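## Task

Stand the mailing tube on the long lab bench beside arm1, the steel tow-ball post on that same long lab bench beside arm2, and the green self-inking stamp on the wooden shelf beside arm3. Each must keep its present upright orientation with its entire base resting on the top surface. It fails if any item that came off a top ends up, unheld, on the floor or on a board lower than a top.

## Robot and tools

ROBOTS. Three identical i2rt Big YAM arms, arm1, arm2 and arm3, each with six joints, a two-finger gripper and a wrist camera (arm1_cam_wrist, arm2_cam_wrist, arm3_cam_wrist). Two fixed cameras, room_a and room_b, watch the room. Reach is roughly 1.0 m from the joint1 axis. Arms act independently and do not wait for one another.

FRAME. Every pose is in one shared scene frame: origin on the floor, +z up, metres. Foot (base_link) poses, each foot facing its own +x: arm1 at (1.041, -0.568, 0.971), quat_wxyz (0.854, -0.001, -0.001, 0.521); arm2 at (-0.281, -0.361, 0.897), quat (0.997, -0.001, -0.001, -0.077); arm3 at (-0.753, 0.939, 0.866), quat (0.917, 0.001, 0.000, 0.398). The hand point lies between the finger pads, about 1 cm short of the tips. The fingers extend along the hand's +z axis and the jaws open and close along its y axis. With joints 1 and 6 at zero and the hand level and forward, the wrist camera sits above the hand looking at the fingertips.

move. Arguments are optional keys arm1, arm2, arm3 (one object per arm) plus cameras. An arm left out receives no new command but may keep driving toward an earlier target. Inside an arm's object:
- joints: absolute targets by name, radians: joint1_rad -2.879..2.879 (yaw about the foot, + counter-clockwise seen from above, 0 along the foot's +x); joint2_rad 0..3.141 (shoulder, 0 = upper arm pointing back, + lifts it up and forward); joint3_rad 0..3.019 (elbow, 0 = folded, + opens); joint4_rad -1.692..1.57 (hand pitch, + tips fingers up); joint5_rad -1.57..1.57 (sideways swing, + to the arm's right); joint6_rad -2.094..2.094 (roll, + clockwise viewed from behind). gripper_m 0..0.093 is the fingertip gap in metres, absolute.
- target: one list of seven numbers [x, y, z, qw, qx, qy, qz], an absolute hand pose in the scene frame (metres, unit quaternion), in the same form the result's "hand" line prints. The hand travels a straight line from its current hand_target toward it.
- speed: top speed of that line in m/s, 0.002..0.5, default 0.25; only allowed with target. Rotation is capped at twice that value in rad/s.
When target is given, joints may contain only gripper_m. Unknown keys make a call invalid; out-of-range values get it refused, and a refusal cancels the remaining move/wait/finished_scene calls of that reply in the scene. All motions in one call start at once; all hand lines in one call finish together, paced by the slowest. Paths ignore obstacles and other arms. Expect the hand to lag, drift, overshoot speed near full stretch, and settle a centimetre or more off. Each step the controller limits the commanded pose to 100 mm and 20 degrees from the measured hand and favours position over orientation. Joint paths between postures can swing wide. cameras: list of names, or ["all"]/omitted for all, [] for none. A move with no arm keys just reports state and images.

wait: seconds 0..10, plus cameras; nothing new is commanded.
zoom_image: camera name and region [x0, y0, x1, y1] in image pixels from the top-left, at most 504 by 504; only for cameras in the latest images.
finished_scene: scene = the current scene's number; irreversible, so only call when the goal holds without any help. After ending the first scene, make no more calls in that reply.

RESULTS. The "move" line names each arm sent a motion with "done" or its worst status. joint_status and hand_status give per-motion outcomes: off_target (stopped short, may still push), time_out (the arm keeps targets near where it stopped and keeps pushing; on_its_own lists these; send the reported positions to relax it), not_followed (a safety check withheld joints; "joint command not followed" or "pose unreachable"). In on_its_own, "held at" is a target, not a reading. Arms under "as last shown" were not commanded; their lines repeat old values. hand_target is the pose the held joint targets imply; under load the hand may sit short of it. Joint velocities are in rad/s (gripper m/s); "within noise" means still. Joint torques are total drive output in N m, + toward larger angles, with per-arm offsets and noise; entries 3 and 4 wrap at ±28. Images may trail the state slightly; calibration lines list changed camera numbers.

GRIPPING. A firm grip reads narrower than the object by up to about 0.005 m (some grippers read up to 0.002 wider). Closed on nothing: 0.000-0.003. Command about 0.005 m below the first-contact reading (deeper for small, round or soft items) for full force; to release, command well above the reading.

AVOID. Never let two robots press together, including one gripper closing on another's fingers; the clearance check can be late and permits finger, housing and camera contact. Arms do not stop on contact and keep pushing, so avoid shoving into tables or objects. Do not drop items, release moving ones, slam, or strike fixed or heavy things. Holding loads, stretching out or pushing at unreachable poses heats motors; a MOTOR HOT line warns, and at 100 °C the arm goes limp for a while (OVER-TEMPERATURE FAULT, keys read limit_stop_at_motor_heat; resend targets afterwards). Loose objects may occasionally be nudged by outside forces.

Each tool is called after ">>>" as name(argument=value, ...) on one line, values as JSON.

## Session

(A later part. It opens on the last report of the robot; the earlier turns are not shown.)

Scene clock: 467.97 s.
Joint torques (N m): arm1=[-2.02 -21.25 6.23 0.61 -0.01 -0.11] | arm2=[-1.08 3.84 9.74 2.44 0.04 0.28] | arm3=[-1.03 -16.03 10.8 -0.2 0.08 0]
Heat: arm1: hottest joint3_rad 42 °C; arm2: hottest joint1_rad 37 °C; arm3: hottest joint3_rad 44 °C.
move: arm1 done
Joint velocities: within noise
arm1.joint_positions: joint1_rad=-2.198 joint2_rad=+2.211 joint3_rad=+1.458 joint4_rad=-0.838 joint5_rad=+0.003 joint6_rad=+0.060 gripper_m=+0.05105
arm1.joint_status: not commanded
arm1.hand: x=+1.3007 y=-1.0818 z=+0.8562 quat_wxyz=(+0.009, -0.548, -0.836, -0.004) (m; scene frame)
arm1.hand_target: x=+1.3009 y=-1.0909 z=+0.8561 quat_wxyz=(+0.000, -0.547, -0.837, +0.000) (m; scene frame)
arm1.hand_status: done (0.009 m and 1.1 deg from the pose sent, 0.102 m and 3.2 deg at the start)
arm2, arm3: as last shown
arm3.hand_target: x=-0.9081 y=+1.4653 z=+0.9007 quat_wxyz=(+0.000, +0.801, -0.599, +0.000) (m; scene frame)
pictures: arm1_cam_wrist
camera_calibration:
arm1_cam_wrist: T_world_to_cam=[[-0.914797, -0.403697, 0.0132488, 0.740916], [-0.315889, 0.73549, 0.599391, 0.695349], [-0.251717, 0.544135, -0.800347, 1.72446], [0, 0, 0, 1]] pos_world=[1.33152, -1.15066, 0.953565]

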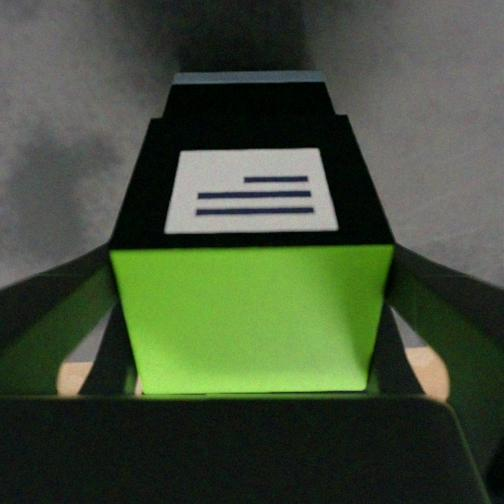

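>>> move(arm1={"target":[1.301,-1.090,0.847,0,0.5469,0.8372,0],"speed":0.03}, cameras=[])

>>> move(arm1={"target":[1.301,-1.089,0.844,0,0.5469,0.8372,0],"speed":0.03}, cameras=["arm1_cam_wrist"])

Scene clock: 475.50 s.
Joint torques (N m): arm1=[-1.9 -20.89 6 0.64 -0.01 -0.1] | arm2=[-1.08 4.42 9.92 2.22 0.05 0.22] | arm3=[-1.03 -16.03 10.73 -0.13 0.09 0.01]
Heat: arm1: hottest joint3_rad 42 °C; arm2: hottest joint1_rad 37 °C; arm3: hottest joint3_rad 44 °C.
move: arm1 done
Joint velocities: within noise
arm1.joint_positions: joint1_rad=-2.198 joint2_rad=+2.222 joint3_rad=+1.458 joint4_rad=-0.821 joint5_rad=+0.003 joint6_rad=+0.060 gripper_m=+0.05105
arm1.joint_status: not commanded
arm1.hand: x=+1.3015 y=-1.0834 z=+0.8504 quat_wxyz=(+0.005, -0.548, -0.836, -0.002) (m; scene frame)
arm1.hand_target: x=+1.3009 y=-1.0899 z=+0.8471 quat_wxyz=(+0.000, -0.547, -0.837, +0.000) (m; scene frame)
arm1.hand_status: done (0.007 m and 0.7 deg from the pose sent, 0.012 m and 1.1 deg at the start)
arm2, arm3: as last shown
pictures: none
No camera images: "cameras" was empty.

Scene clock: 476.47 s.
Joint torques (N m): arm1=[-1.85 -20.78 5.76 0.62 -0.01 -0.09] | arm2=[-0.15 3.9 9.91 2.43 0.03 0.25] | arm3=[-1.14 -15.97 10.77 -0.21 0.09 0]
Heat: arm1: hottest joint3_rad 42 °C; arm2: hottest joint1_rad 37 °C; arm3: hottest joint3_rad 44 °C.
move: arm1 done
Joint velocities: within noise
arm1.joint_positions: joint1_rad=-2.198 joint2_rad=+2.224 joint3_rad=+1.458 joint4_rad=-0.814 joint5_rad=+0.003 joint6_rad=+0.060 gripper_m=+0.05105
arm1.joint_status: not commanded
arm1.hand: x=+1.3020 y=-1.0844 z=+0.8491 quat_wxyz=(+0.004, -0.548, -0.836, -0.001) (m; scene frame)
arm1.hand_target: x=+1.3009 y=-1.0890 z=+0.8442 quat_wxyz=(+0.000, -0.547, -0.837, +0.000) (m; scene frame)
arm1.hand_status: done (0.007 m and 0.5 deg from the pose sent, 0.009 m and 0.7 deg at the start)
arm2, arm3: as last shown
pictures: arm1_cam_wrist
camera_calibration:
arm1_cam_wrist: T_world_to_cam=[[-0.91489, -0.403504, 0.0126696, 0.741982], [-0.318993, 0.741796, 0.589901, 0.720915], [-0.247425, 0.535653, -0.807376, 1.71172], [0, 0, 0, 1]] pos_world=[1.33232, -1.15227, 0.947334]

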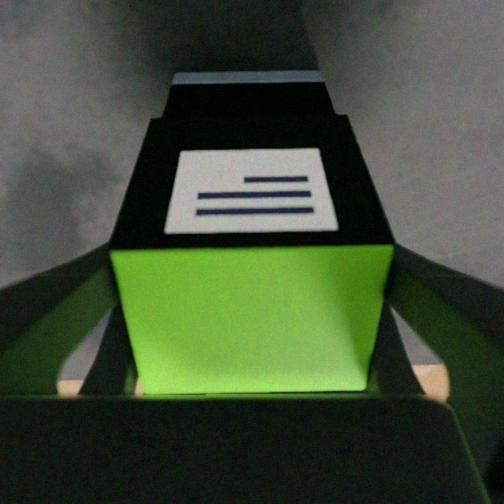

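>>> move(arm1={"joints":{"gripper_m":0.093}}, arm2={"joints":{"joint1_rad":2.07}}, arm3={"joints":{"joint1_rad":-2.04}}, cameras=["arm1_cam_wrist","arm3_cam_wrist","room_a","room_b"])

Scene clock: 496.93 s.
Joint torques (N m): arm1=[-1.9 -20.84 5.78 0.62 -0.02 -0.09] | arm2=[0.79 3.25 9.57 2.33 -0.04 0.25] | arm3=[-0.91 -16.56 7.13 -0.06 -0.12 0.01]
Heat: arm1: hottest joint3_rad 41 °C; arm2: hottest joint1_rad 37 °C; arm3: hottest joint3_rad 45 °C.
move: arm1 done; arm2 done; arm3 done
Joint velocities: within noise
arm1.joint_positions: joint1_rad=-2.198 joint2_rad=+2.224 joint3_rad=+1.458 joint4_rad=-0.814 joint5_rad=+0.003 joint6_rad=+0.060 gripper_m=+0.09292
arm1.joint_status: all done
arm1.hand: x=+1.3021 y=-1.0845 z=+0.8491 quat_wxyz=(+0.003, -0.548, -0.836, -0.001) (m; scene frame)
arm1.hand_target: x=+1.3009 y=-1.0890 z=+0.8442 quat_wxyz=(+0.000, -0.547, -0.837, +0.000) (m; scene frame)
arm1.hand_status: not commanded
arm2.joint_positions: joint1_rad=+2.059 joint2_rad=+0.540 joint3_rad=+1.470 joint4_rad=-1.352 joint5_rad=-0.002 joint6_rad=-0.016 gripper_m=+0.09403
arm2.joint_status: all done
arm2.hand: x=-0.3419 y=-0.1839 z=+1.4852 quat_wxyz=(-0.318, +0.688, -0.481, -0.440) (m; scene frame)
arm2.hand_target: x=-0.3424 y=-0.1877 z=+1.4972 quat_wxyz=(-0.319, +0.680, -0.479, -0.454) (m; scene frame)
arm2.hand_status: not commanded
arm3.joint_positions: joint1_rad=-2.047 joint2_rad=+1.943 joint3_rad=+1.414 joint4_rad=-1.065 joint5_rad=+0.002 joint6_rad=+0.001 gripper_m=+0.04583
arm3.joint_status: all done
arm3.hand: x=-0.5702 y=+0.4236 z=+0.8830 quat_wxyz=(+0.011, -0.577, -0.817, -0.006) (m; scene frame)
arm3.hand_target: x=-0.5658 y=+0.4238 z=+0.8978 quat_wxyz=(+0.003, -0.574, -0.819, -0.001) (m; scene frame)
arm3.hand_status: not commanded
pictures: arm1_cam_wrist, arm3_cam_wrist, room_a, room_b
camera_calibration:
arm1_cam_wrist: T_world_to_cam=[[-0.914891, -0.403502, 0.0126546, 0.741999], [-0.319074, 0.741952, 0.58966, 0.721432], [-0.247318, 0.535437, -0.807552, 1.7115], [0, 0, 0, 1]] pos_world=[1.33232, -1.15227, 0.947333]
arm3_cam_wrist: T_world_to_cam=[[-0.94229, -0.334767, -0.00457735, -0.39124], [-0.268729, 0.748112, 0.606723, -1.00234], [-0.199687, 0.572939, -0.7949, 0.469889], [0, 0, 0, 1]] pos_world=[-0.544189, 0.349671, 0.979867]

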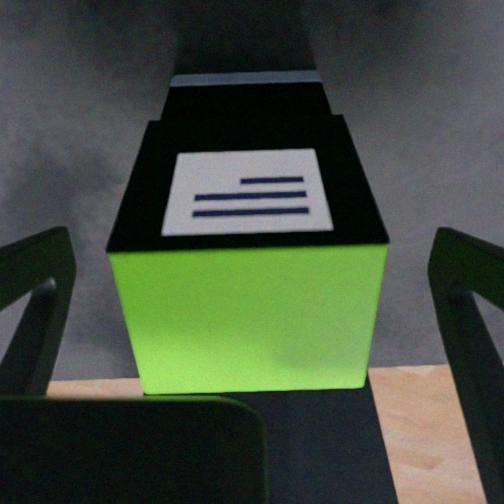

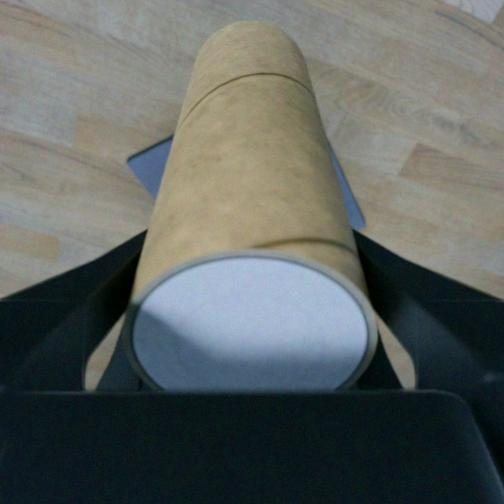

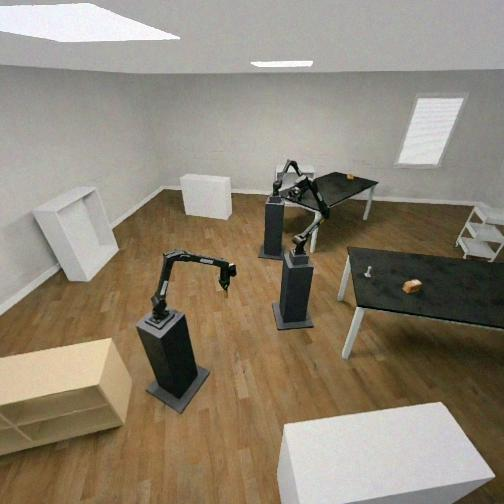

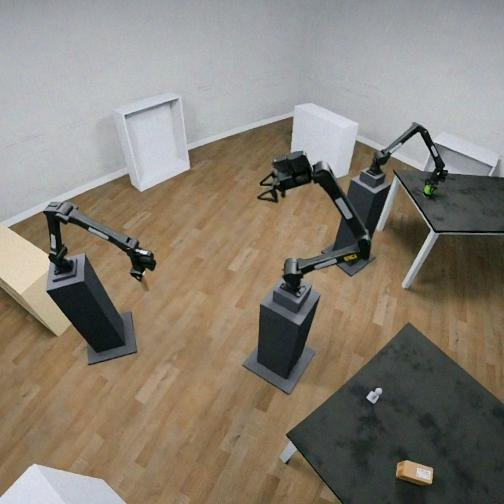

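>>> move(arm1={"target":[1.301,-1.089,1.1,0,0.5469,0.8372,0],"speed":0.1}, arm3={"target":[-0.541,0.356,0.995,0,-0.1736,0.9848,0],"speed":0.12}, cameras=["arm3_cam_wrist","room_b"])

>>> move(arm2={"target":[-0.474,0.171,0.87,0.4394,-0.5266,0.3687,0.6275],"speed":0.2}, cameras=["arm2_cam_wrist","room_a","room_b"])

Scene clock: 526.80 s.
Joint torques (N m): arm1=[-1.79 -22.12 10.85 -0.25 0 -0.09] | arm2=[0.85 3.66 9.78 2.32 0.01 0.22] | arm3=[-0.91 -14.92 12.75 -0.28 -0.3 -0.1]
Heat: arm1: hottest joint3_rad 42 °C; arm2: hottest joint1_rad 37 °C; arm3: hottest joint3_rad 46 °C.
move: arm1 off_target; arm3 off_target
Joint velocities: within noise
arm1.joint_positions: joint1_rad=-2.198 joint2_rad=+1.924 joint3_rad=+1.615 joint4_rad=-1.325 joint5_rad=+0.003 joint6_rad=+0.060 gripper_m=+0.09292
arm1.joint_status: not commanded
arm1.hand: x=+1.2952 y=-1.0715 z=+1.0706 quat_wxyz=(+0.027, -0.548, -0.836, -0.015) (m; scene frame)
arm1.hand_target: x=+1.3003 y=-1.0877 z=+1.1003 quat_wxyz=(+0.000, -0.547, -0.837, +0.000) (m; scene frame)
arm1.hand_status: off_target (0.035 m and 3.5 deg from the pose sent, 0.251 m and 0.5 deg at the start)
arm2: as last shown
arm3.joint_positions: joint1_rad=-2.047 joint2_rad=+1.989 joint3_rad=+1.757 joint4_rad=-1.380 joint5_rad=+0.002 joint6_rad=-1.562 gripper_m=+0.04583
arm3.joint_status: not commanded
arm3.hand: x=-0.5526 y=+0.3745 z=+0.9778 quat_wxyz=(+0.005, +0.166, -0.986, -0.022) (m; scene frame)
arm3.hand_target: x=-0.5415 y=+0.3574 z=+0.9954 quat_wxyz=(+0.000, +0.174, -0.985, +0.001) (m; scene frame)
arm3.hand_status: off_target (0.028 m and 2.7 deg from the pose sent, 0.134 m and 90.5 deg at the start)
pictures: arm3_cam_wrist, room_b
camera_calibration:
arm3_cam_wrist: T_world_to_cam=[[0.32691, -0.94362, -0.0520796, 0.58518], [-0.753373, -0.293479, 0.588472, -0.878225], [-0.570578, -0.153142, -0.806838, 0.655575], [0, 0, 0, 1]] pos_world=[-0.478874, 0.394843, 1.07623]

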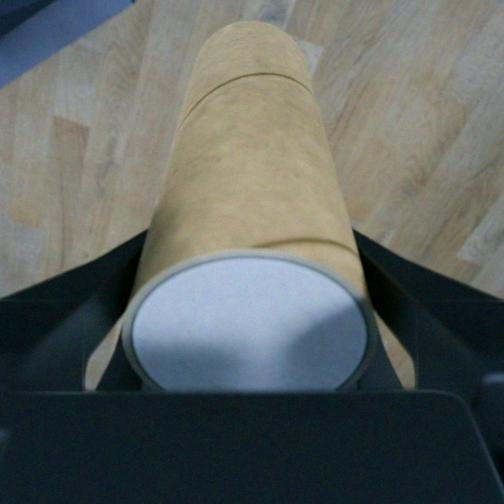

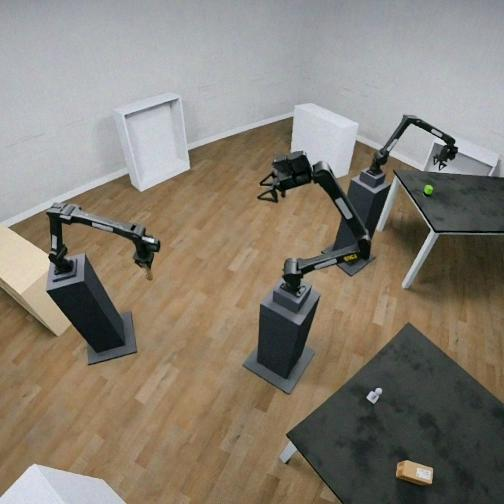

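Scene clock: 531.27 s.
Joint torques (N m): arm1=[-1.79 -22.12 10.82 -0.27 0 -0.08] | arm2=[1.03 -15.85 2.89 2.93 0.01 0.24] | arm3=[-0.85 -14.97 12.7 -0.24 -0.31 -0.11]
Heat: arm1: hottest joint3_rad 42 °C; arm2: hottest joint1_rad 37 °C; arm3: hottest joint3_rad 47 °C.
move: arm2 off_target
Joint velocities: within noise
arm1, arm3: as last shown
arm1.hand_target: x=+1.3003 y=-1.0878 z=+1.1003 quat_wxyz=(+0.000, -0.547, -0.837, +0.000) (m; scene frame)
arm2.joint_positions: joint1_rad=+2.062 joint2_rad=+2.309 joint3_rad=+0.705 joint4_rad=+1.557 joint5_rad=-0.004 joint6_rad=-0.016 gripper_m=+0.09403
arm2.joint_status: not commanded
arm2.hand: x=-0.4662 y=+0.1698 z=+0.8680 quat_wxyz=(-0.403, +0.594, -0.413, -0.560) (m; scene frame)
arm2.hand_target: x=-0.4741 y=+0.1713 z=+0.8705 quat_wxyz=(-0.400, +0.587, -0.410, -0.572) (m; scene frame)
arm2.hand_status: off_target (0.008 m and 12.8 deg from the pose sent, 0.722 m and 34.3 deg at the start; a joint's target at an end of its range on 40 of 134 steps)
arm3.joint_positions: joint1_rad=-2.047 joint2_rad=+1.989 joint3_rad=+1.757 joint4_rad=-1.381 joint5_rad=+0.002 joint6_rad=-1.562 gripper_m=+0.04583
arm3.hand: x=-0.5525 y=+0.3744 z=+0.9780 quat_wxyz=(+0.005, +0.166, -0.986, -0.022) (m; scene frame)
pictures: arm2_cam_wrist, room_a, room_b
camera_calibration:
arm2_cam_wrist: T_world_to_cam=[[0.940459, 0.339494, 0.0167718, 0.365697], [0.225991, -0.587654, -0.776911, 0.881119], [-0.253901, 0.734443, -0.629387, 0.423732], [0, 0, 0, 1]] pos_world=[-0.435463, 0.0824345, 0.945109]

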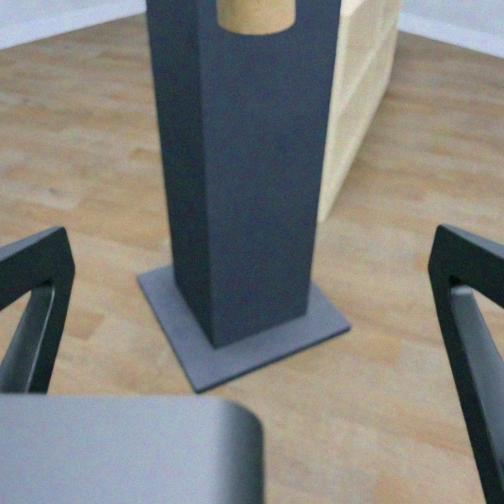

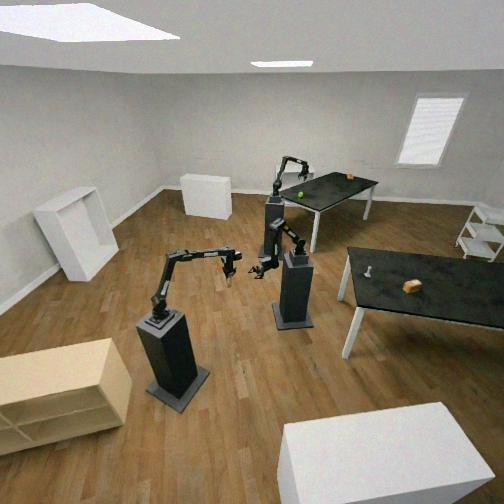

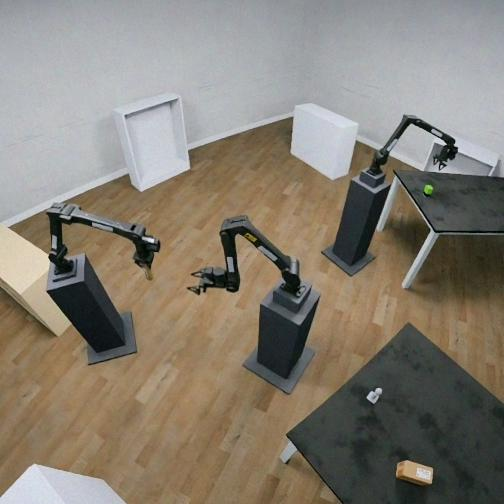

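>>> move(arm2={"target":[-0.501,0.233,0.972,0.4229,-0.5534,0.3875,0.604],"speed":0.12}, arm3={"target":[-0.541,0.356,1.09,0,-0.1736,0.9848,0],"speed":0.12}, cameras=["arm2_cam_wrist","arm3_cam_wrist","room_a","room_b"])

Scene clock: 551.70 s.
Joint torques (N m): arm1=[-1.85 -22.12 10.85 -0.27 0 -0.08] | arm2=[0.79 -18.9 6.45 1.69 0.04 0.24] | arm3=[-0.79 -16.73 13.01 -0.27 -0.31 -0.09]
Heat: arm1: hottest joint3_rad 45 °C; arm2: hottest joint1_rad 37 °C; arm3: hottest joint3_rad 50 °C.
move: arm2 off_target; arm3 off_target
Joint velocities: within noise
arm1: as last shown
arm2.joint_positions: joint1_rad=+2.072 joint2_rad=+2.138 joint3_rad=+0.808 joint4_rad=+1.373 joint5_rad=+0.005 joint6_rad=-0.016 gripper_m=+0.09403
arm2.joint_status: not commanded
arm2.hand: x=-0.4899 y=+0.2243 z=+0.9494 quat_wxyz=(-0.421, +0.569, -0.395, -0.586) (m; scene frame)
arm2.hand_target: x=-0.5007 y=+0.2321 z=+0.9722 quat_wxyz=(-0.423, +0.553, -0.387, -0.604) (m; scene frame)
arm2.hand_status: off_target (0.027 m and 2.8 deg from the pose sent, 0.127 m and 7.8 deg at the start)
arm3.joint_positions: joint1_rad=-2.047 joint2_rad=+1.989 joint3_rad=+1.974 joint4_rad=-1.619 joint5_rad=+0.002 joint6_rad=-1.562 gripper_m=+0.04583
arm3.joint_status: not commanded
arm3.hand: x=-0.5508 y=+0.3697 z=+1.0602 quat_wxyz=(+0.007, +0.166, -0.986, -0.032) (m; scene frame)
arm3.hand_target: x=-0.5417 y=+0.3580 z=+1.0901 quat_wxyz=(+0.000, +0.174, -0.985, +0.001) (m; scene frame)
arm3.hand_status: off_target (0.034 m and 3.9 deg from the pose sent, 0.114 m and 2.7 deg at the start)
pictures: arm2_cam_wrist, arm3_cam_wrist, room_a, room_b
camera_calibration:
arm2_cam_wrist: T_world_to_cam=[[0.94084, 0.338412, 0.0172499, 0.368101], [0.202118, -0.519603, -0.830157, 1.00535], [-0.271972, 0.784531, -0.557263, 0.340316], [0, 0, 0, 1]] pos_world=[-0.456967, 0.130826, 1.0179]
arm3_cam_wrist: T_world_to_cam=[[0.327217, -0.942093, -0.0734182, 0.606518], [-0.748967, -0.305943, 0.587747, -0.918986], [-0.576174, -0.137333, -0.805706, 0.712243], [0, 0, 0, 1]] pos_world=[-0.476378, 0.388054, 1.15852]

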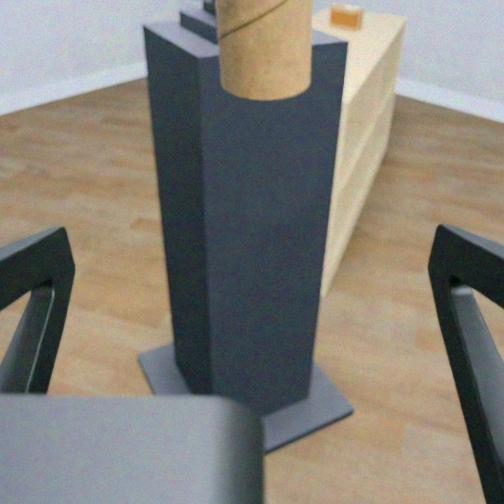

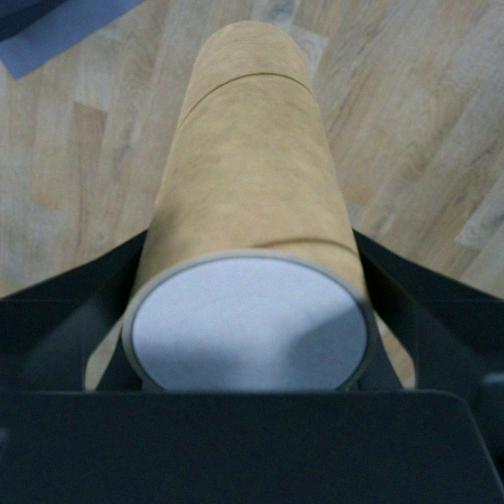

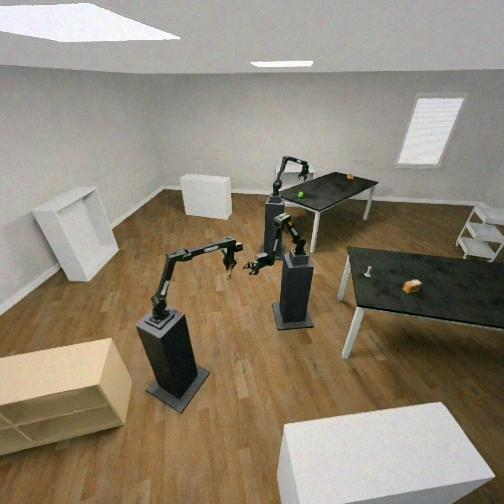

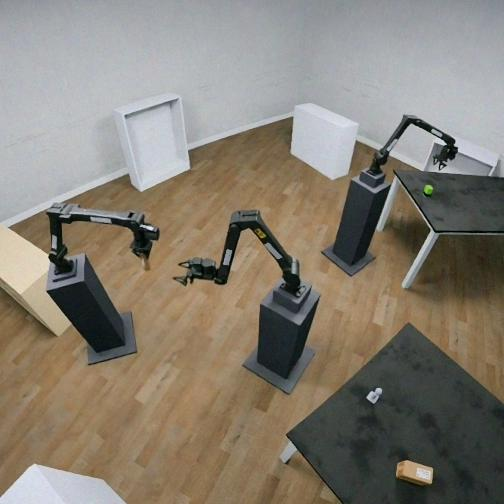

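>>> move(arm3={"target":[-0.533,0.332,1.075,0.0067,-0.1736,0.9848,-0.0321],"speed":0.1}, cameras=["arm2_cam_wrist","arm3_cam_wrist"])

Scene clock: 581.93 s.
Joint torques (N m): arm1=[-1.79 -22.07 10.84 -0.28 0 -0.08] | arm2=[1.38 -19.49 6.41 1.8 0.02 0.19] | arm3=[-0.97 -15.5 13.41 0.66 -0.36 -0.09]
Heat: arm1: hottest joint3_rad 48 °C; arm2: hottest joint1_rad 37 °C; arm3: hottest joint3_rad 52 °C.
move: arm3 off_target
Joint velocities: within noise
arm1, arm2: as last shown
arm2.hand: x=-0.4899 y=+0.2243 z=+0.9493 quat_wxyz=(-0.421, +0.569, -0.395, -0.586) (m; scene frame)
arm3.joint_positions: joint1_rad=-2.047 joint2_rad=+2.000 joint3_rad=+1.974 joint4_rad=-1.548 joint5_rad=+0.001 joint6_rad=-1.564 gripper_m=+0.04583
arm3.joint_status: not commanded
arm3.hand: x=-0.5446 y=+0.3526 z=+1.0536 quat_wxyz=(+0.002, +0.167, -0.986, -0.002) (m; scene frame)
arm3.hand_target: x=-0.5337 y=+0.3341 z=+1.0754 quat_wxyz=(-0.007, +0.173, -0.984, +0.032) (m; scene frame)
arm3.hand_status: off_target (0.032 m and 4.1 deg from the pose sent, 0.044 m and 7.6 deg at the start)
pictures: arm2_cam_wrist, arm3_cam_wrist
camera_calibration:
arm2_cam_wrist: T_world_to_cam=[[0.940846, 0.338393, 0.0172584, 0.368064], [0.202215, -0.519897, -0.829949, 1.00527], [-0.271877, 0.784345, -0.557572, 0.340621], [0, 0, 0, 1]] pos_world=[-0.456967, 0.130925, 1.01789]
arm3_cam_wrist: T_world_to_cam=[[0.329551, -0.944051, -0.0127696, 0.525898], [-0.760732, -0.273519, 0.58862, -0.934433], [-0.55918, -0.184266, -0.808309, 0.73661], [0, 0, 0, 1]] pos_world=[-0.472265, 0.376621, 1.15215]

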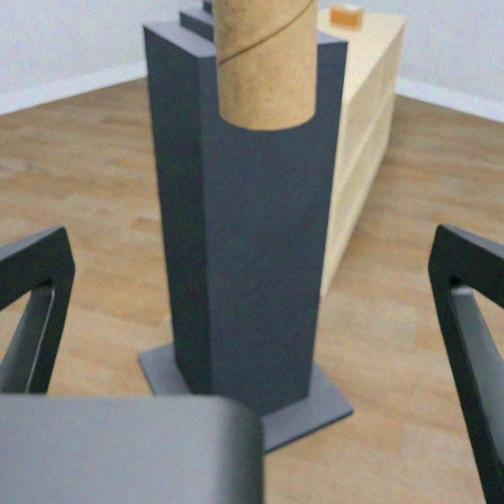

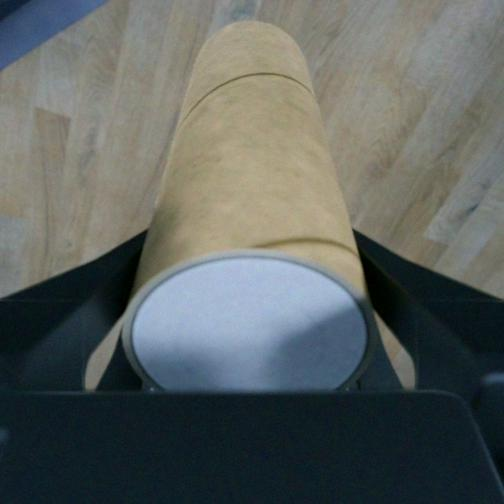

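>>> move(arm2={"target":[-0.528,0.338,0.989,0.4229,-0.5534,0.3875,0.604],"speed":0.08}, cameras=["arm2_cam_wrist","arm3_cam_wrist"])

Scene clock: 600.10 s.
Joint torques (N m): arm1=[-1.79 -22.18 10.82 -0.28 0 -0.08] | arm2=[-0.44 -19.19 10.03 1.77 -0.21 0.25] | arm3=[-0.97 -15.85 13.42 0.62 -0.38 -0.1]
Heat: arm1: hottest joint3_rad 49 °C; arm2: hottest joint2_rad 38 °C; arm3: hottest joint3_rad 54 °C.
move: arm2 off_target
Joint velocities: within noise
arm1, arm3: as last shown
arm2.joint_positions: joint1_rad=+2.072 joint2_rad=+2.174 joint3_rad=+1.117 joint4_rad=+1.126 joint5_rad=-0.007 joint6_rad=-0.015 gripper_m=+0.09403
arm2.joint_status: not commanded
arm2.hand: x=-0.5281 y=+0.3238 z=+0.9846 quat_wxyz=(-0.423, +0.563, -0.386, -0.596) (m; scene frame)
arm2.hand_target: x=-0.5277 y=+0.3372 z=+0.9892 quat_wxyz=(-0.423, +0.553, -0.387, -0.604) (m; scene frame)
arm2.hand_status: off_target (0.015 m and 1.4 deg from the pose sent, 0.126 m and 2.9 deg at the start)
arm3.hand: x=-0.5446 y=+0.3525 z=+1.0536 quat_wxyz=(+0.002, +0.167, -0.986, -0.002) (m; scene frame)
arm3.hand_target: x=-0.5337 y=+0.3340 z=+1.0754 quat_wxyz=(-0.007, +0.174, -0.984, +0.033) (m; scene frame)
pictures: arm2_cam_wrist, arm3_cam_wrist
camera_calibration:
arm2_cam_wrist: T_world_to_cam=[[0.936634, 0.349863, 0.0176974, 0.363426], [0.201199, -0.495908, -0.844745, 1.10029], [-0.286769, 0.794777, -0.534876, 0.238291], [0, 0, 0, 1]] pos_world=[-0.49344, 0.229103, 1.05049]
arm3_cam_wrist: T_world_to_cam=[[0.329924, -0.943926, -0.0123909, 0.52559], [-0.760709, -0.273612, 0.588607, -0.934372], [-0.558992, -0.18477, -0.808324, 0.736907], [0, 0, 0, 1]] pos_world=[-0.472265, 0.376621, 1.15215]

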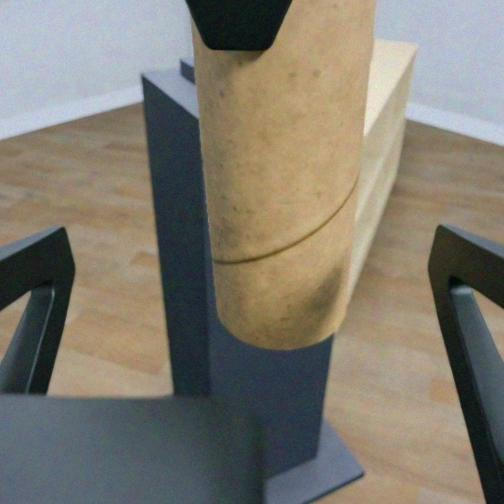

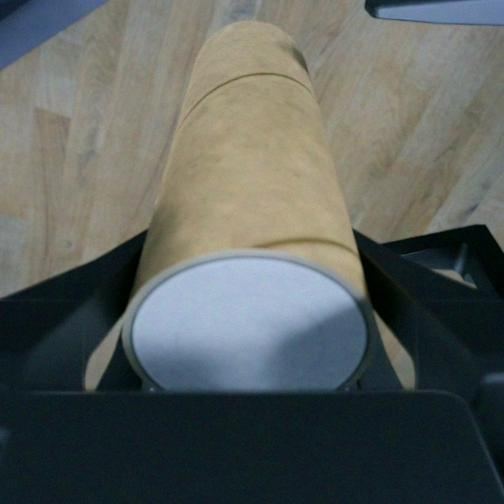

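>>> move(arm2={"target":[-0.530,0.379,0.969,0.4229,-0.5534,0.3875,0.604],"speed":0.05}, cameras=["arm2_cam_wrist","arm3_cam_wrist"])

Scene clock: 620.50 s.
Joint torques (N m): arm1=[-1.85 -22.18 10.84 -0.27 0 -0.08] | arm2=[-0.56 -20.84 10.67 1.8 -0.2 0.26] | arm3=[-0.79 -15.79 13.39 0.62 -0.38 -0.09]
Heat: arm1: hottest joint3_rad 49 °C; arm2: hottest joint2_rad 39 °C; arm3: hottest joint3_rad 55 °C.
move: arm2 off_target
Joint velocities: within noise
arm1, arm3: as last shown
arm2.joint_positions: joint1_rad=+2.056 joint2_rad=+2.274 joint3_rad=+1.258 joint4_rad=+1.083 joint5_rad=-0.027 joint6_rad=-0.014 gripper_m=+0.09403
arm2.joint_status: not commanded
arm2.hand: x=-0.5333 y=+0.3636 z=+0.9636 quat_wxyz=(-0.421, +0.564, -0.385, -0.596) (m; scene frame)
arm2.hand_target: x=-0.5295 y=+0.3780 z=+0.9693 quat_wxyz=(-0.423, +0.553, -0.387, -0.604) (m; scene frame)
arm2.hand_status: off_target (0.017 m and 1.6 deg from the pose sent, 0.057 m and 1.4 deg at the start)
pictures: arm2_cam_wrist, arm3_cam_wrist
camera_calibration:
arm2_cam_wrist: T_world_to_cam=[[0.935287, 0.353457, 0.0174779, 0.352861], [0.20361, -0.497067, -0.843485, 1.10386], [-0.289448, 0.79246, -0.536868, 0.195312], [0, 0, 0, 1]] pos_world=[-0.498251, 0.269194, 1.02978]
arm3_cam_wrist: T_world_to_cam=[[0.329924, -0.943926, -0.0123909, 0.52559], [-0.760709, -0.273612, 0.588607, -0.934372], [-0.558992, -0.18477, -0.808324, 0.736907], [0, 0, 0, 1]] pos_world=[-0.472265, 0.376621, 1.15215]

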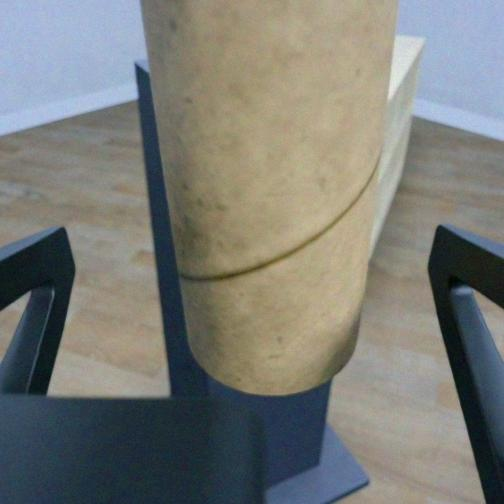

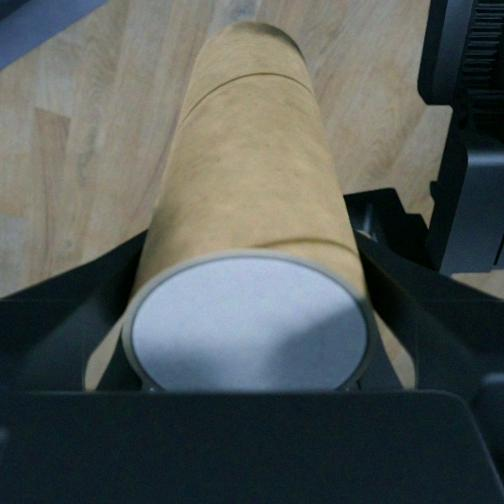

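>>> move(arm2={"target":[-0.524,0.392,0.969,0.4229,-0.5534,0.3875,0.604],"speed":0.05}, cameras=["arm2_cam_wrist","arm3_cam_wrist"])

Scene clock: 631.47 s.
Joint torques (N m): arm1=[-1.73 -22.12 10.85 -0.25 0 -0.08] | arm2=[-0.62 -21.19 10.91 1.62 -0.2 0.21] | arm3=[-0.91 -15.85 13.44 0.62 -0.38 -0.1]
Heat: arm1: hottest joint3_rad 50 °C; arm2: hottest joint2_rad 39 °C; arm3: hottest joint3_rad 56 °C.
move: arm2 off_target
Joint velocities: within noise
arm1, arm3: as last shown
arm2.joint_positions: joint1_rad=+2.039 joint2_rad=+2.288 joint3_rad=+1.294 joint4_rad=+1.062 joint5_rad=-0.042 joint6_rad=-0.012 gripper_m=+0.09403
arm2.joint_status: not commanded
arm2.hand: x=-0.5272 y=+0.3767 z=+0.9637 quat_wxyz=(-0.421, +0.564, -0.386, -0.596) (m; scene frame)
arm2.hand_target: x=-0.5236 y=+0.3910 z=+0.9694 quat_wxyz=(-0.423, +0.553, -0.387, -0.604) (m; scene frame)
arm2.hand_status: off_target (0.016 m and 1.6 deg from the pose sent, 0.030 m and 1.6 deg at the start)
pictures: arm2_cam_wrist, arm3_cam_wrist
camera_calibration:
arm2_cam_wrist: T_world_to_cam=[[0.935532, 0.352832, 0.0170011, 0.343311], [0.202899, -0.497343, -0.843494, 1.10895], [-0.289156, 0.792565, -0.53687, 0.186866], [0, 0, 0, 1]] pos_world=[-0.49215, 0.282294, 1.02988]
arm3_cam_wrist: T_world_to_cam=[[0.329924, -0.943926, -0.0123909, 0.52559], [-0.760709, -0.273612, 0.588607, -0.934372], [-0.558992, -0.18477, -0.808324, 0.736907], [0, 0, 0, 1]] pos_world=[-0.472265, 0.376621, 1.15215]

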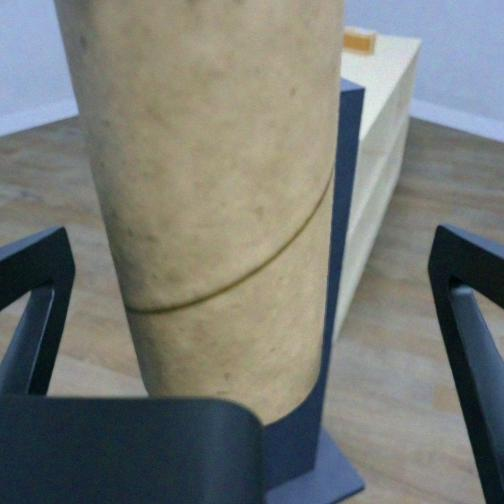

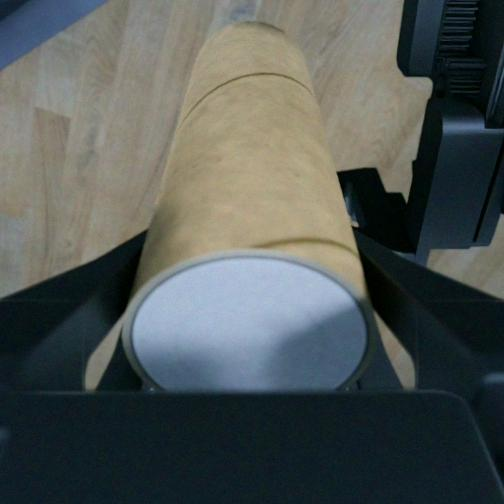

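>>> move(arm2={"target":[-0.531,0.385,0.969,0.4229,-0.5534,0.3875,0.604],"speed":0.05}, cameras=["arm2_cam_wrist"])

Scene clock: 640.30 s.
Joint torques (N m): arm1=[-1.79 -22.18 10.82 -0.25 0 -0.08] | arm2=[0.56 -21.48 9.54 2.15 0.06 0.25] | arm3=[-1.03 -15.68 13.42 0.66 -0.37 -0.09]
Heat: arm1: hottest joint3_rad 50 °C; arm2: hottest joint2_rad 39 °C; arm3: hottest joint3_rad 56 °C.
move: arm2 off_target
Joint velocities: within noise
arm1, arm3: as last shown
arm2.joint_positions: joint1_rad=+2.039 joint2_rad=+2.288 joint3_rad=+1.294 joint4_rad=+1.061 joint5_rad=-0.035 joint6_rad=-0.012 gripper_m=+0.09403
arm2.joint_status: not commanded
arm2.hand: x=-0.5261 y=+0.3773 z=+0.9638 quat_wxyz=(-0.423, +0.563, -0.388, -0.595) (m; scene frame)
arm2.hand_target: x=-0.5309 y=+0.3845 z=+0.9693 quat_wxyz=(-0.423, +0.553, -0.387, -0.604) (m; scene frame)
arm2.hand_status: off_target (0.011 m and 1.5 deg from the pose sent, 0.011 m and 1.6 deg at the start)
pictures: arm2_cam_wrist
camera_calibration:
arm2_cam_wrist: T_world_to_cam=[[0.937932, 0.346426, 0.016507, 0.346306], [0.199093, -0.498841, -0.843516, 1.10767], [-0.283982, 0.794447, -0.53685, 0.188794], [0, 0, 0, 1]] pos_world=[-0.491728, 0.282596, 1.02998]

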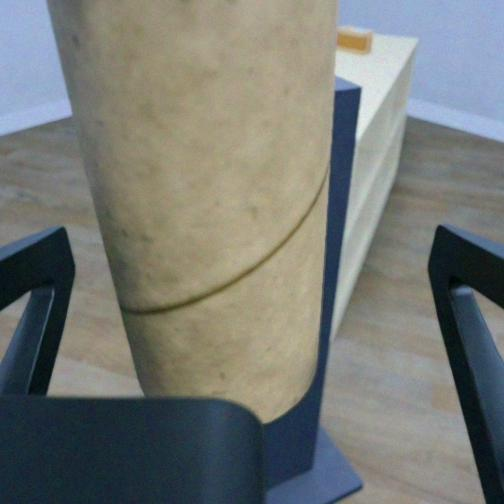

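>>> move(arm2={"joints":{"joint1_rad":2.066}}, cameras=["arm2_cam_wrist"])

Scene clock: 647.00 s.
Joint torques (N m): arm1=[-1.73 -22.12 10.82 -0.25 0 -0.08] | arm2=[0.67 -20.95 9.83 2.25 0.03 0.2] | arm3=[-0.91 -15.79 13.39 0.64 -0.37 -0.09]
Heat: arm1: hottest joint3_rad 50 °C; arm2: hottest joint2_rad 39 °C; arm3: hottest joint3_rad 56 °C.
move: arm2 done
Joint velocities: within noise
arm1.joint_positions: joint1_rad=-2.198 joint2_rad=+1.924 joint3_rad=+1.615 joint4_rad=-1.325 joint5_rad=+0.003 joint6_rad=+0.060 gripper_m=+0.09292
arm1.joint_status: not commanded
arm1.hand: x=+1.2952 y=-1.0715 z=+1.0706 quat_wxyz=(+0.027, -0.548, -0.836, -0.015) (m; scene frame)
arm1.hand_target: x=+1.3003 y=-1.0878 z=+1.1003 quat_wxyz=(+0.000, -0.547, -0.837, +0.000) (m; scene frame)
arm1.hand_status: not commanded
arm2.joint_positions: joint1_rad=+2.056 joint2_rad=+2.288 joint3_rad=+1.294 joint4_rad=+1.061 joint5_rad=-0.035 joint6_rad=-0.012 gripper_m=+0.09403
arm2.joint_status: all done
arm2.hand: x=-0.5380 y=+0.3732 z=+0.9638 quat_wxyz=(-0.419, +0.566, -0.383, -0.598) (m; scene frame)
arm2.hand_target: x=-0.5476 y=+0.3787 z=+0.9693 quat_wxyz=(-0.416, +0.558, -0.381, -0.609) (m; scene frame)
arm2.hand_status: not commanded
arm3: as last shown
pictures: arm2_cam_wrist
camera_calibration:
arm2_cam_wrist: T_world_to_cam=[[0.932399, 0.361057, 0.0164609, 0.350514], [0.206832, -0.495668, -0.843525, 1.11093], [-0.296401, 0.789906, -0.536838, 0.183577], [0, 0, 0, 1]] pos_world=[-0.502182, 0.279089, 1.02988]

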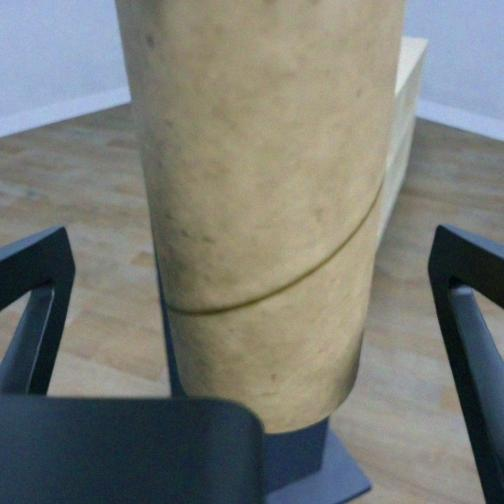

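>>> move(arm2={"joints":{"gripper_m":0.049}}, cameras=["arm2_cam_wrist"])

>>> move(arm2={"joints":{"gripper_m":0.044}}, cameras=["arm2_cam_wrist","arm3_cam_wrist"])

Scene clock: 655.33 s.
Joint torques (N m): arm1=[-1.85 -22.18 10.84 -0.25 0 -0.08] | arm2=[0.73 -21.48 9.81 2.18 0 0.21] | arm3=[-0.85 -15.62 13.44 0.66 -0.37 -0.08]
Heat: arm1: hottest joint3_rad 50 °C; arm2: hottest joint2_rad 40 °C; arm3: hottest joint3_rad 57 °C.
move: arm2 done
Joint velocities: within noise
arm1, arm3: as last shown
arm2.joint_positions: joint1_rad=+2.056 joint2_rad=+2.288 joint3_rad=+1.294 joint4_rad=+1.061 joint5_rad=-0.032 joint6_rad=-0.012 gripper_m=+0.04915
arm2.joint_status: all done
arm2.hand: x=-0.5377 y=+0.3733 z=+0.9638 quat_wxyz=(-0.419, +0.565, -0.384, -0.598) (m; scene frame)
arm2.hand_target: x=-0.5476 y=+0.3787 z=+0.9693 quat_wxyz=(-0.416, +0.558, -0.381, -0.609) (m; scene frame)
arm2.hand_status: not commanded
arm3.hand_target: x=-0.5337 y=+0.3341 z=+1.0754 quat_wxyz=(-0.007, +0.174, -0.984, +0.032) (m; scene frame)
pictures: arm2_cam_wrist
camera_calibration:
arm2_cam_wrist: T_world_to_cam=[[0.933246, 0.358869, 0.0162862, 0.351536], [0.20554, -0.496229, -0.843511, 1.11038], [-0.294628, 0.79055, -0.536865, 0.184375], [0, 0, 0, 1]] pos_world=[-0.501975, 0.27909, 1.02988]

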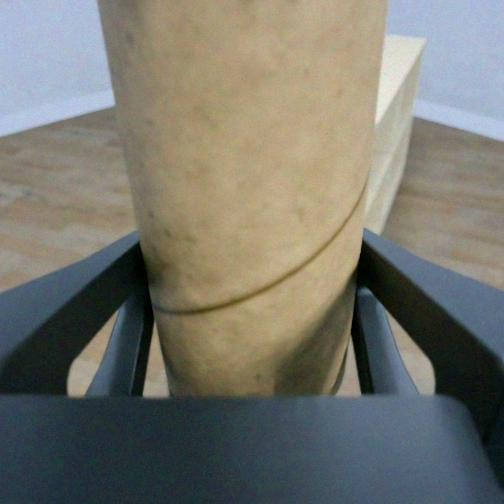

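Scene clock: 655.73 s.
Joint torques (N m): arm1=[-1.79 -22.12 10.82 -0.25 0 -0.08] | arm2=[0.91 -21.48 9.58 2.11 -0.08 0.25] | arm3=[-0.91 -15.79 13.45 0.62 -0.37 -0.1]
Heat: arm1: hottest joint3_rad 50 °C; arm2: hottest joint2_rad 40 °C; arm3: hottest joint3_rad 57 °C.
move: arm2 done
Joint velocities: within noise
arm1, arm3: as last shown
arm2.joint_positions: joint1_rad=+2.056 joint2_rad=+2.288 joint3_rad=+1.294 joint4_rad=+1.061 joint5_rad=-0.032 joint6_rad=-0.012 gripper_m=+0.04660
arm2.joint_status: all done
arm2.hand: x=-0.5377 y=+0.3733 z=+0.9638 quat_wxyz=(-0.419, +0.565, -0.384, -0.598) (m; scene frame)
arm2.hand_target: x=-0.5477 y=+0.3787 z=+0.9693 quat_wxyz=(-0.416, +0.558, -0.381, -0.609) (m; scene frame)
arm2.hand_status: not commanded
pictures: arm2_cam_wrist, arm3_cam_wrist
camera_calibration:
arm2_cam_wrist: T_world_to_cam=[[0.933246, 0.358869, 0.0162862, 0.351536], [0.20554, -0.496229, -0.843511, 1.11038], [-0.294628, 0.79055, -0.536865, 0.184375], [0, 0, 0, 1]] pos_world=[-0.501975, 0.27909, 1.02988]
arm3_cam_wrist: T_world_to_cam=[[0.329924, -0.943926, -0.0123909, 0.52559], [-0.760709, -0.273612, 0.588607, -0.934372], [-0.558992, -0.18477, -0.808324, 0.736907], [0, 0, 0, 1]] pos_world=[-0.472265, 0.376621, 1.15215]

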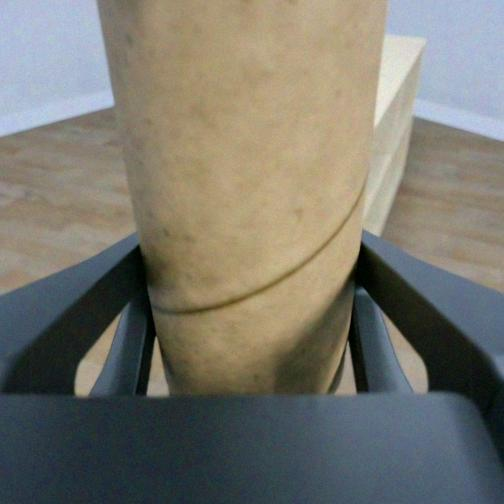

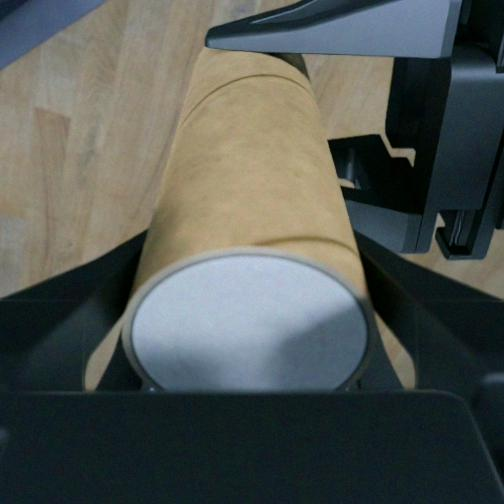

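>>> move(arm2={"joints":{"gripper_m":0.0415}}, cameras=[])

>>> move(arm3={"joints":{"gripper_m":0.062}}, cameras=["arm2_cam_wrist","arm3_cam_wrist"])

Scene clock: 666.27 s.
Joint torques (N m): arm1=[-1.79 -22.12 10.82 -0.28 0 -0.08] | arm2=[0.62 -21.19 9.52 2.21 -0.06 0.23] | arm3=[-1.03 -15.79 13.44 0.62 -0.36 -0.09]
Heat: arm1: hottest joint3_rad 51 °C; arm2: hottest joint2_rad 40 °C; arm3: hottest joint3_rad 57 °C.
move: arm2 off_target
Joint velocities: within noise
arm1: as last shown
arm2.joint_positions: joint1_rad=+2.056 joint2_rad=+2.288 joint3_rad=+1.294 joint4_rad=+1.061 joint5_rad=-0.032 joint6_rad=-0.012 gripper_m=+0.04655
arm2.joint_status: gripper_m off_target (ended at +0.04655, target +0.04150)
arm2.hand: x=-0.5377 y=+0.3733 z=+0.9638 quat_wxyz=(-0.419, +0.565, -0.384, -0.598) (m; scene frame)
arm2.hand_target: x=-0.5477 y=+0.3787 z=+0.9693 quat_wxyz=(-0.416, +0.558, -0.381, -0.609) (m; scene frame)
arm2.hand_status: not commanded
arm3.joint_positions: joint1_rad=-2.047 joint2_rad=+2.000 joint3_rad=+1.974 joint4_rad=-1.548 joint5_rad=+0.001 joint6_rad=-1.564 gripper_m=+0.04583
arm3.joint_status: not commanded
arm3.hand: x=-0.5446 y=+0.3525 z=+1.0536 quat_wxyz=(+0.002, +0.167, -0.986, -0.002) (m; scene frame)
arm3.hand_target: x=-0.5337 y=+0.3341 z=+1.0754 quat_wxyz=(-0.007, +0.174, -0.984, +0.032) (m; scene frame)
arm3.hand_status: not commanded
pictures: none
No camera images: "cameras" was empty.

Scene clock: 666.80 s.
Joint torques (N m): arm1=[-1.79 -22.12 10.82 -0.25 0 -0.08] | arm2=[0.44 -21.36 9.68 2.28 -0.01 0.22] | arm3=[-1.03 -15.85 13.38 0.59 -0.36 -0.1]
Heat: arm1: hottest joint3_rad 51 °C; arm2: hottest joint2_rad 40 °C; arm3: hottest joint3_rad 57 °C.
move: arm3 done
Joint velocities: within noise
arm1, arm2: as last shown
arm3.joint_positions: joint1_rad=-2.047 joint2_rad=+2.000 joint3_rad=+1.974 joint4_rad=-1.548 joint5_rad=+0.001 joint6_rad=-1.564 gripper_m=+0.06186
arm3.joint_status: all done
arm3.hand: x=-0.5446 y=+0.3525 z=+1.0536 quat_wxyz=(+0.002, +0.167, -0.986, -0.002) (m; scene frame)
arm3.hand_target: x=-0.5337 y=+0.3341 z=+1.0754 quat_wxyz=(-0.007, +0.173, -0.984, +0.032) (m; scene frame)
arm3.hand_status: not commanded
pictures: arm2_cam_wrist, arm3_cam_wrist
camera_calibration:
arm2_cam_wrist: T_world_to_cam=[[0.933244, 0.358891, 0.0159003, 0.351928], [0.205248, -0.496348, -0.843512, 1.11027], [-0.294837, 0.790466, -0.536875, 0.184304], [0, 0, 0, 1]] pos_world=[-0.501976, 0.27909, 1.02988]
arm3_cam_wrist: T_world_to_cam=[[0.329924, -0.943926, -0.0123909, 0.52559], [-0.760709, -0.273612, 0.588607, -0.934372], [-0.558992, -0.18477, -0.808324, 0.736907], [0, 0, 0, 1]] pos_world=[-0.472265, 0.376621, 1.15215]

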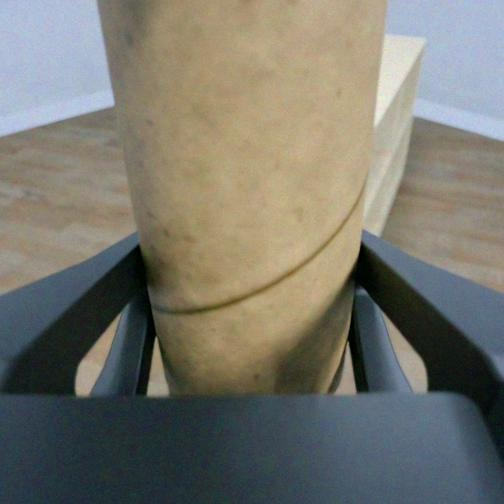

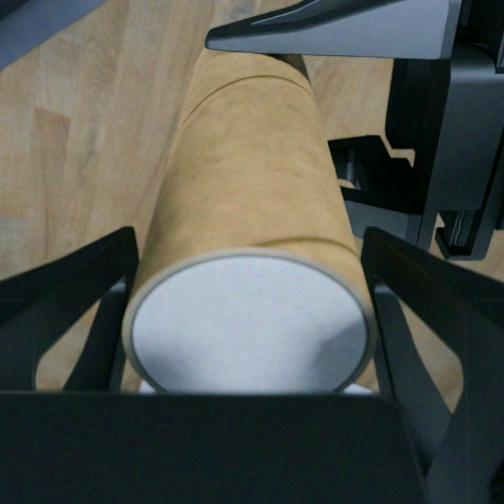

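>>> move(arm2={"target":[-0.5477,0.3787,0.879,0.416,-0.558,0.381,0.609],"speed":0.06}, arm3={"target":[-0.533,0.332,1.105,0.0067,-0.1736,0.9848,-0.0321],"speed":0.06}, cameras=["arm2_cam_wrist","arm3_cam_wrist","room_b"])

Scene clock: 678.50 s.
Joint torques (N m): arm1=[-1.85 -22.12 10.84 -0.28 0 -0.08] | arm2=[0.97 -22.36 9.28 3.07 -0.1 0.23] | arm3=[-1.08 -15.56 13.22 -0.09 -0.35 -0.08]
Heat: arm1: hottest joint3_rad 51 °C; arm2: hottest joint2_rad 40 °C; arm3: hottest joint3_rad 60 °C.
move: arm2 off_target; arm3 off_target
Joint velocities: within noise
arm1: as last shown
arm2.joint_positions: joint1_rad=+2.056 joint2_rad=+2.490 joint3_rad=+1.358 joint4_rad=+1.171 joint5_rad=-0.032 joint6_rad=-0.012 gripper_m=+0.04655
arm2.joint_status: not commanded
arm2.hand: x=-0.5364 y=+0.3699 z=+0.8663 quat_wxyz=(-0.413, +0.574, -0.390, -0.590) (m; scene frame)
arm2.hand_target: x=-0.5473 y=+0.3777 z=+0.8793 quat_wxyz=(-0.416, +0.558, -0.381, -0.609) (m; scene frame)
arm2.hand_status: off_target (0.019 m and 3.0 deg from the pose sent, 0.085 m and 1.6 deg at the start)
arm3.joint_positions: joint1_rad=-2.047 joint2_rad=+2.006 joint3_rad=+2.070 joint4_rad=-1.612 joint5_rad=+0.001 joint6_rad=-1.564 gripper_m=+0.06196
arm3.joint_status: not commanded
arm3.hand: x=-0.5419 y=+0.3453 z=+1.0866 quat_wxyz=(-0.001, +0.167, -0.986, +0.010) (m; scene frame)
arm3.hand_target: x=-0.5335 y=+0.3333 z=+1.1048 quat_wxyz=(-0.007, +0.173, -0.984, +0.033) (m; scene frame)
arm3.hand_status: off_target (0.024 m and 2.7 deg from the pose sent, 0.056 m and 4.1 deg at the start)
pictures: arm2_cam_wrist, arm3_cam_wrist, room_b
camera_calibration:
arm2_cam_wrist: T_world_to_cam=[[0.93308, 0.359364, 0.0148339, 0.354198], [0.212916, -0.518651, -0.82805, 1.02513], [-0.289878, 0.775795, -0.560457, 0.163571], [0, 0, 0, 1]] pos_world=[-0.501346, 0.277502, 0.935281]
arm3_cam_wrist: T_world_to_cam=[[0.329911, -0.943921, 0.0131171, 0.49062], [-0.765735, -0.259455, 0.5885, -0.961308], [-0.552094, -0.204197, -0.808391, 0.77434], [0, 0, 0, 1]] pos_world=[-0.47046, 0.371808, 1.18526]

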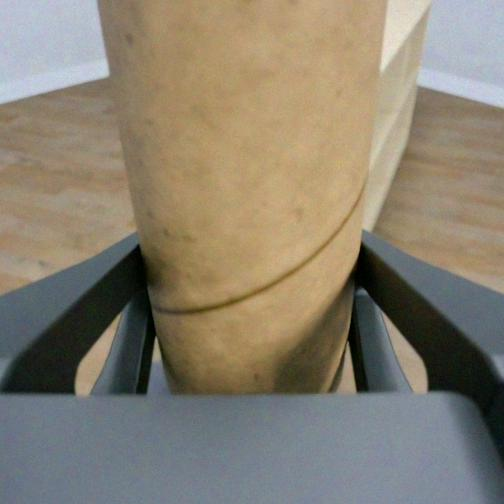

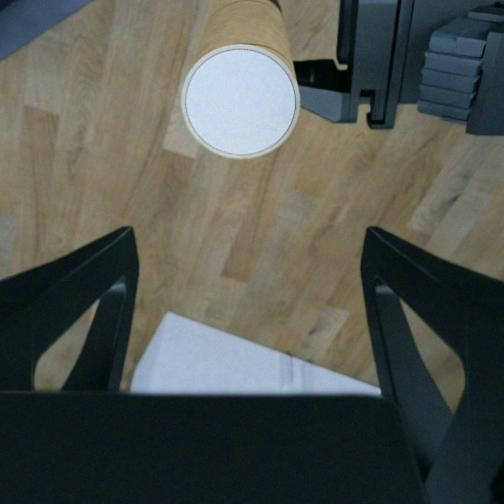

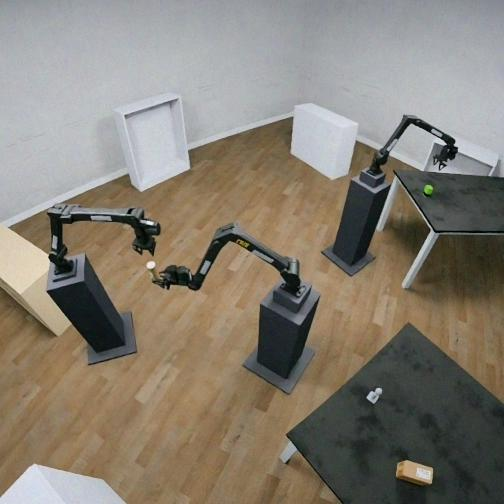

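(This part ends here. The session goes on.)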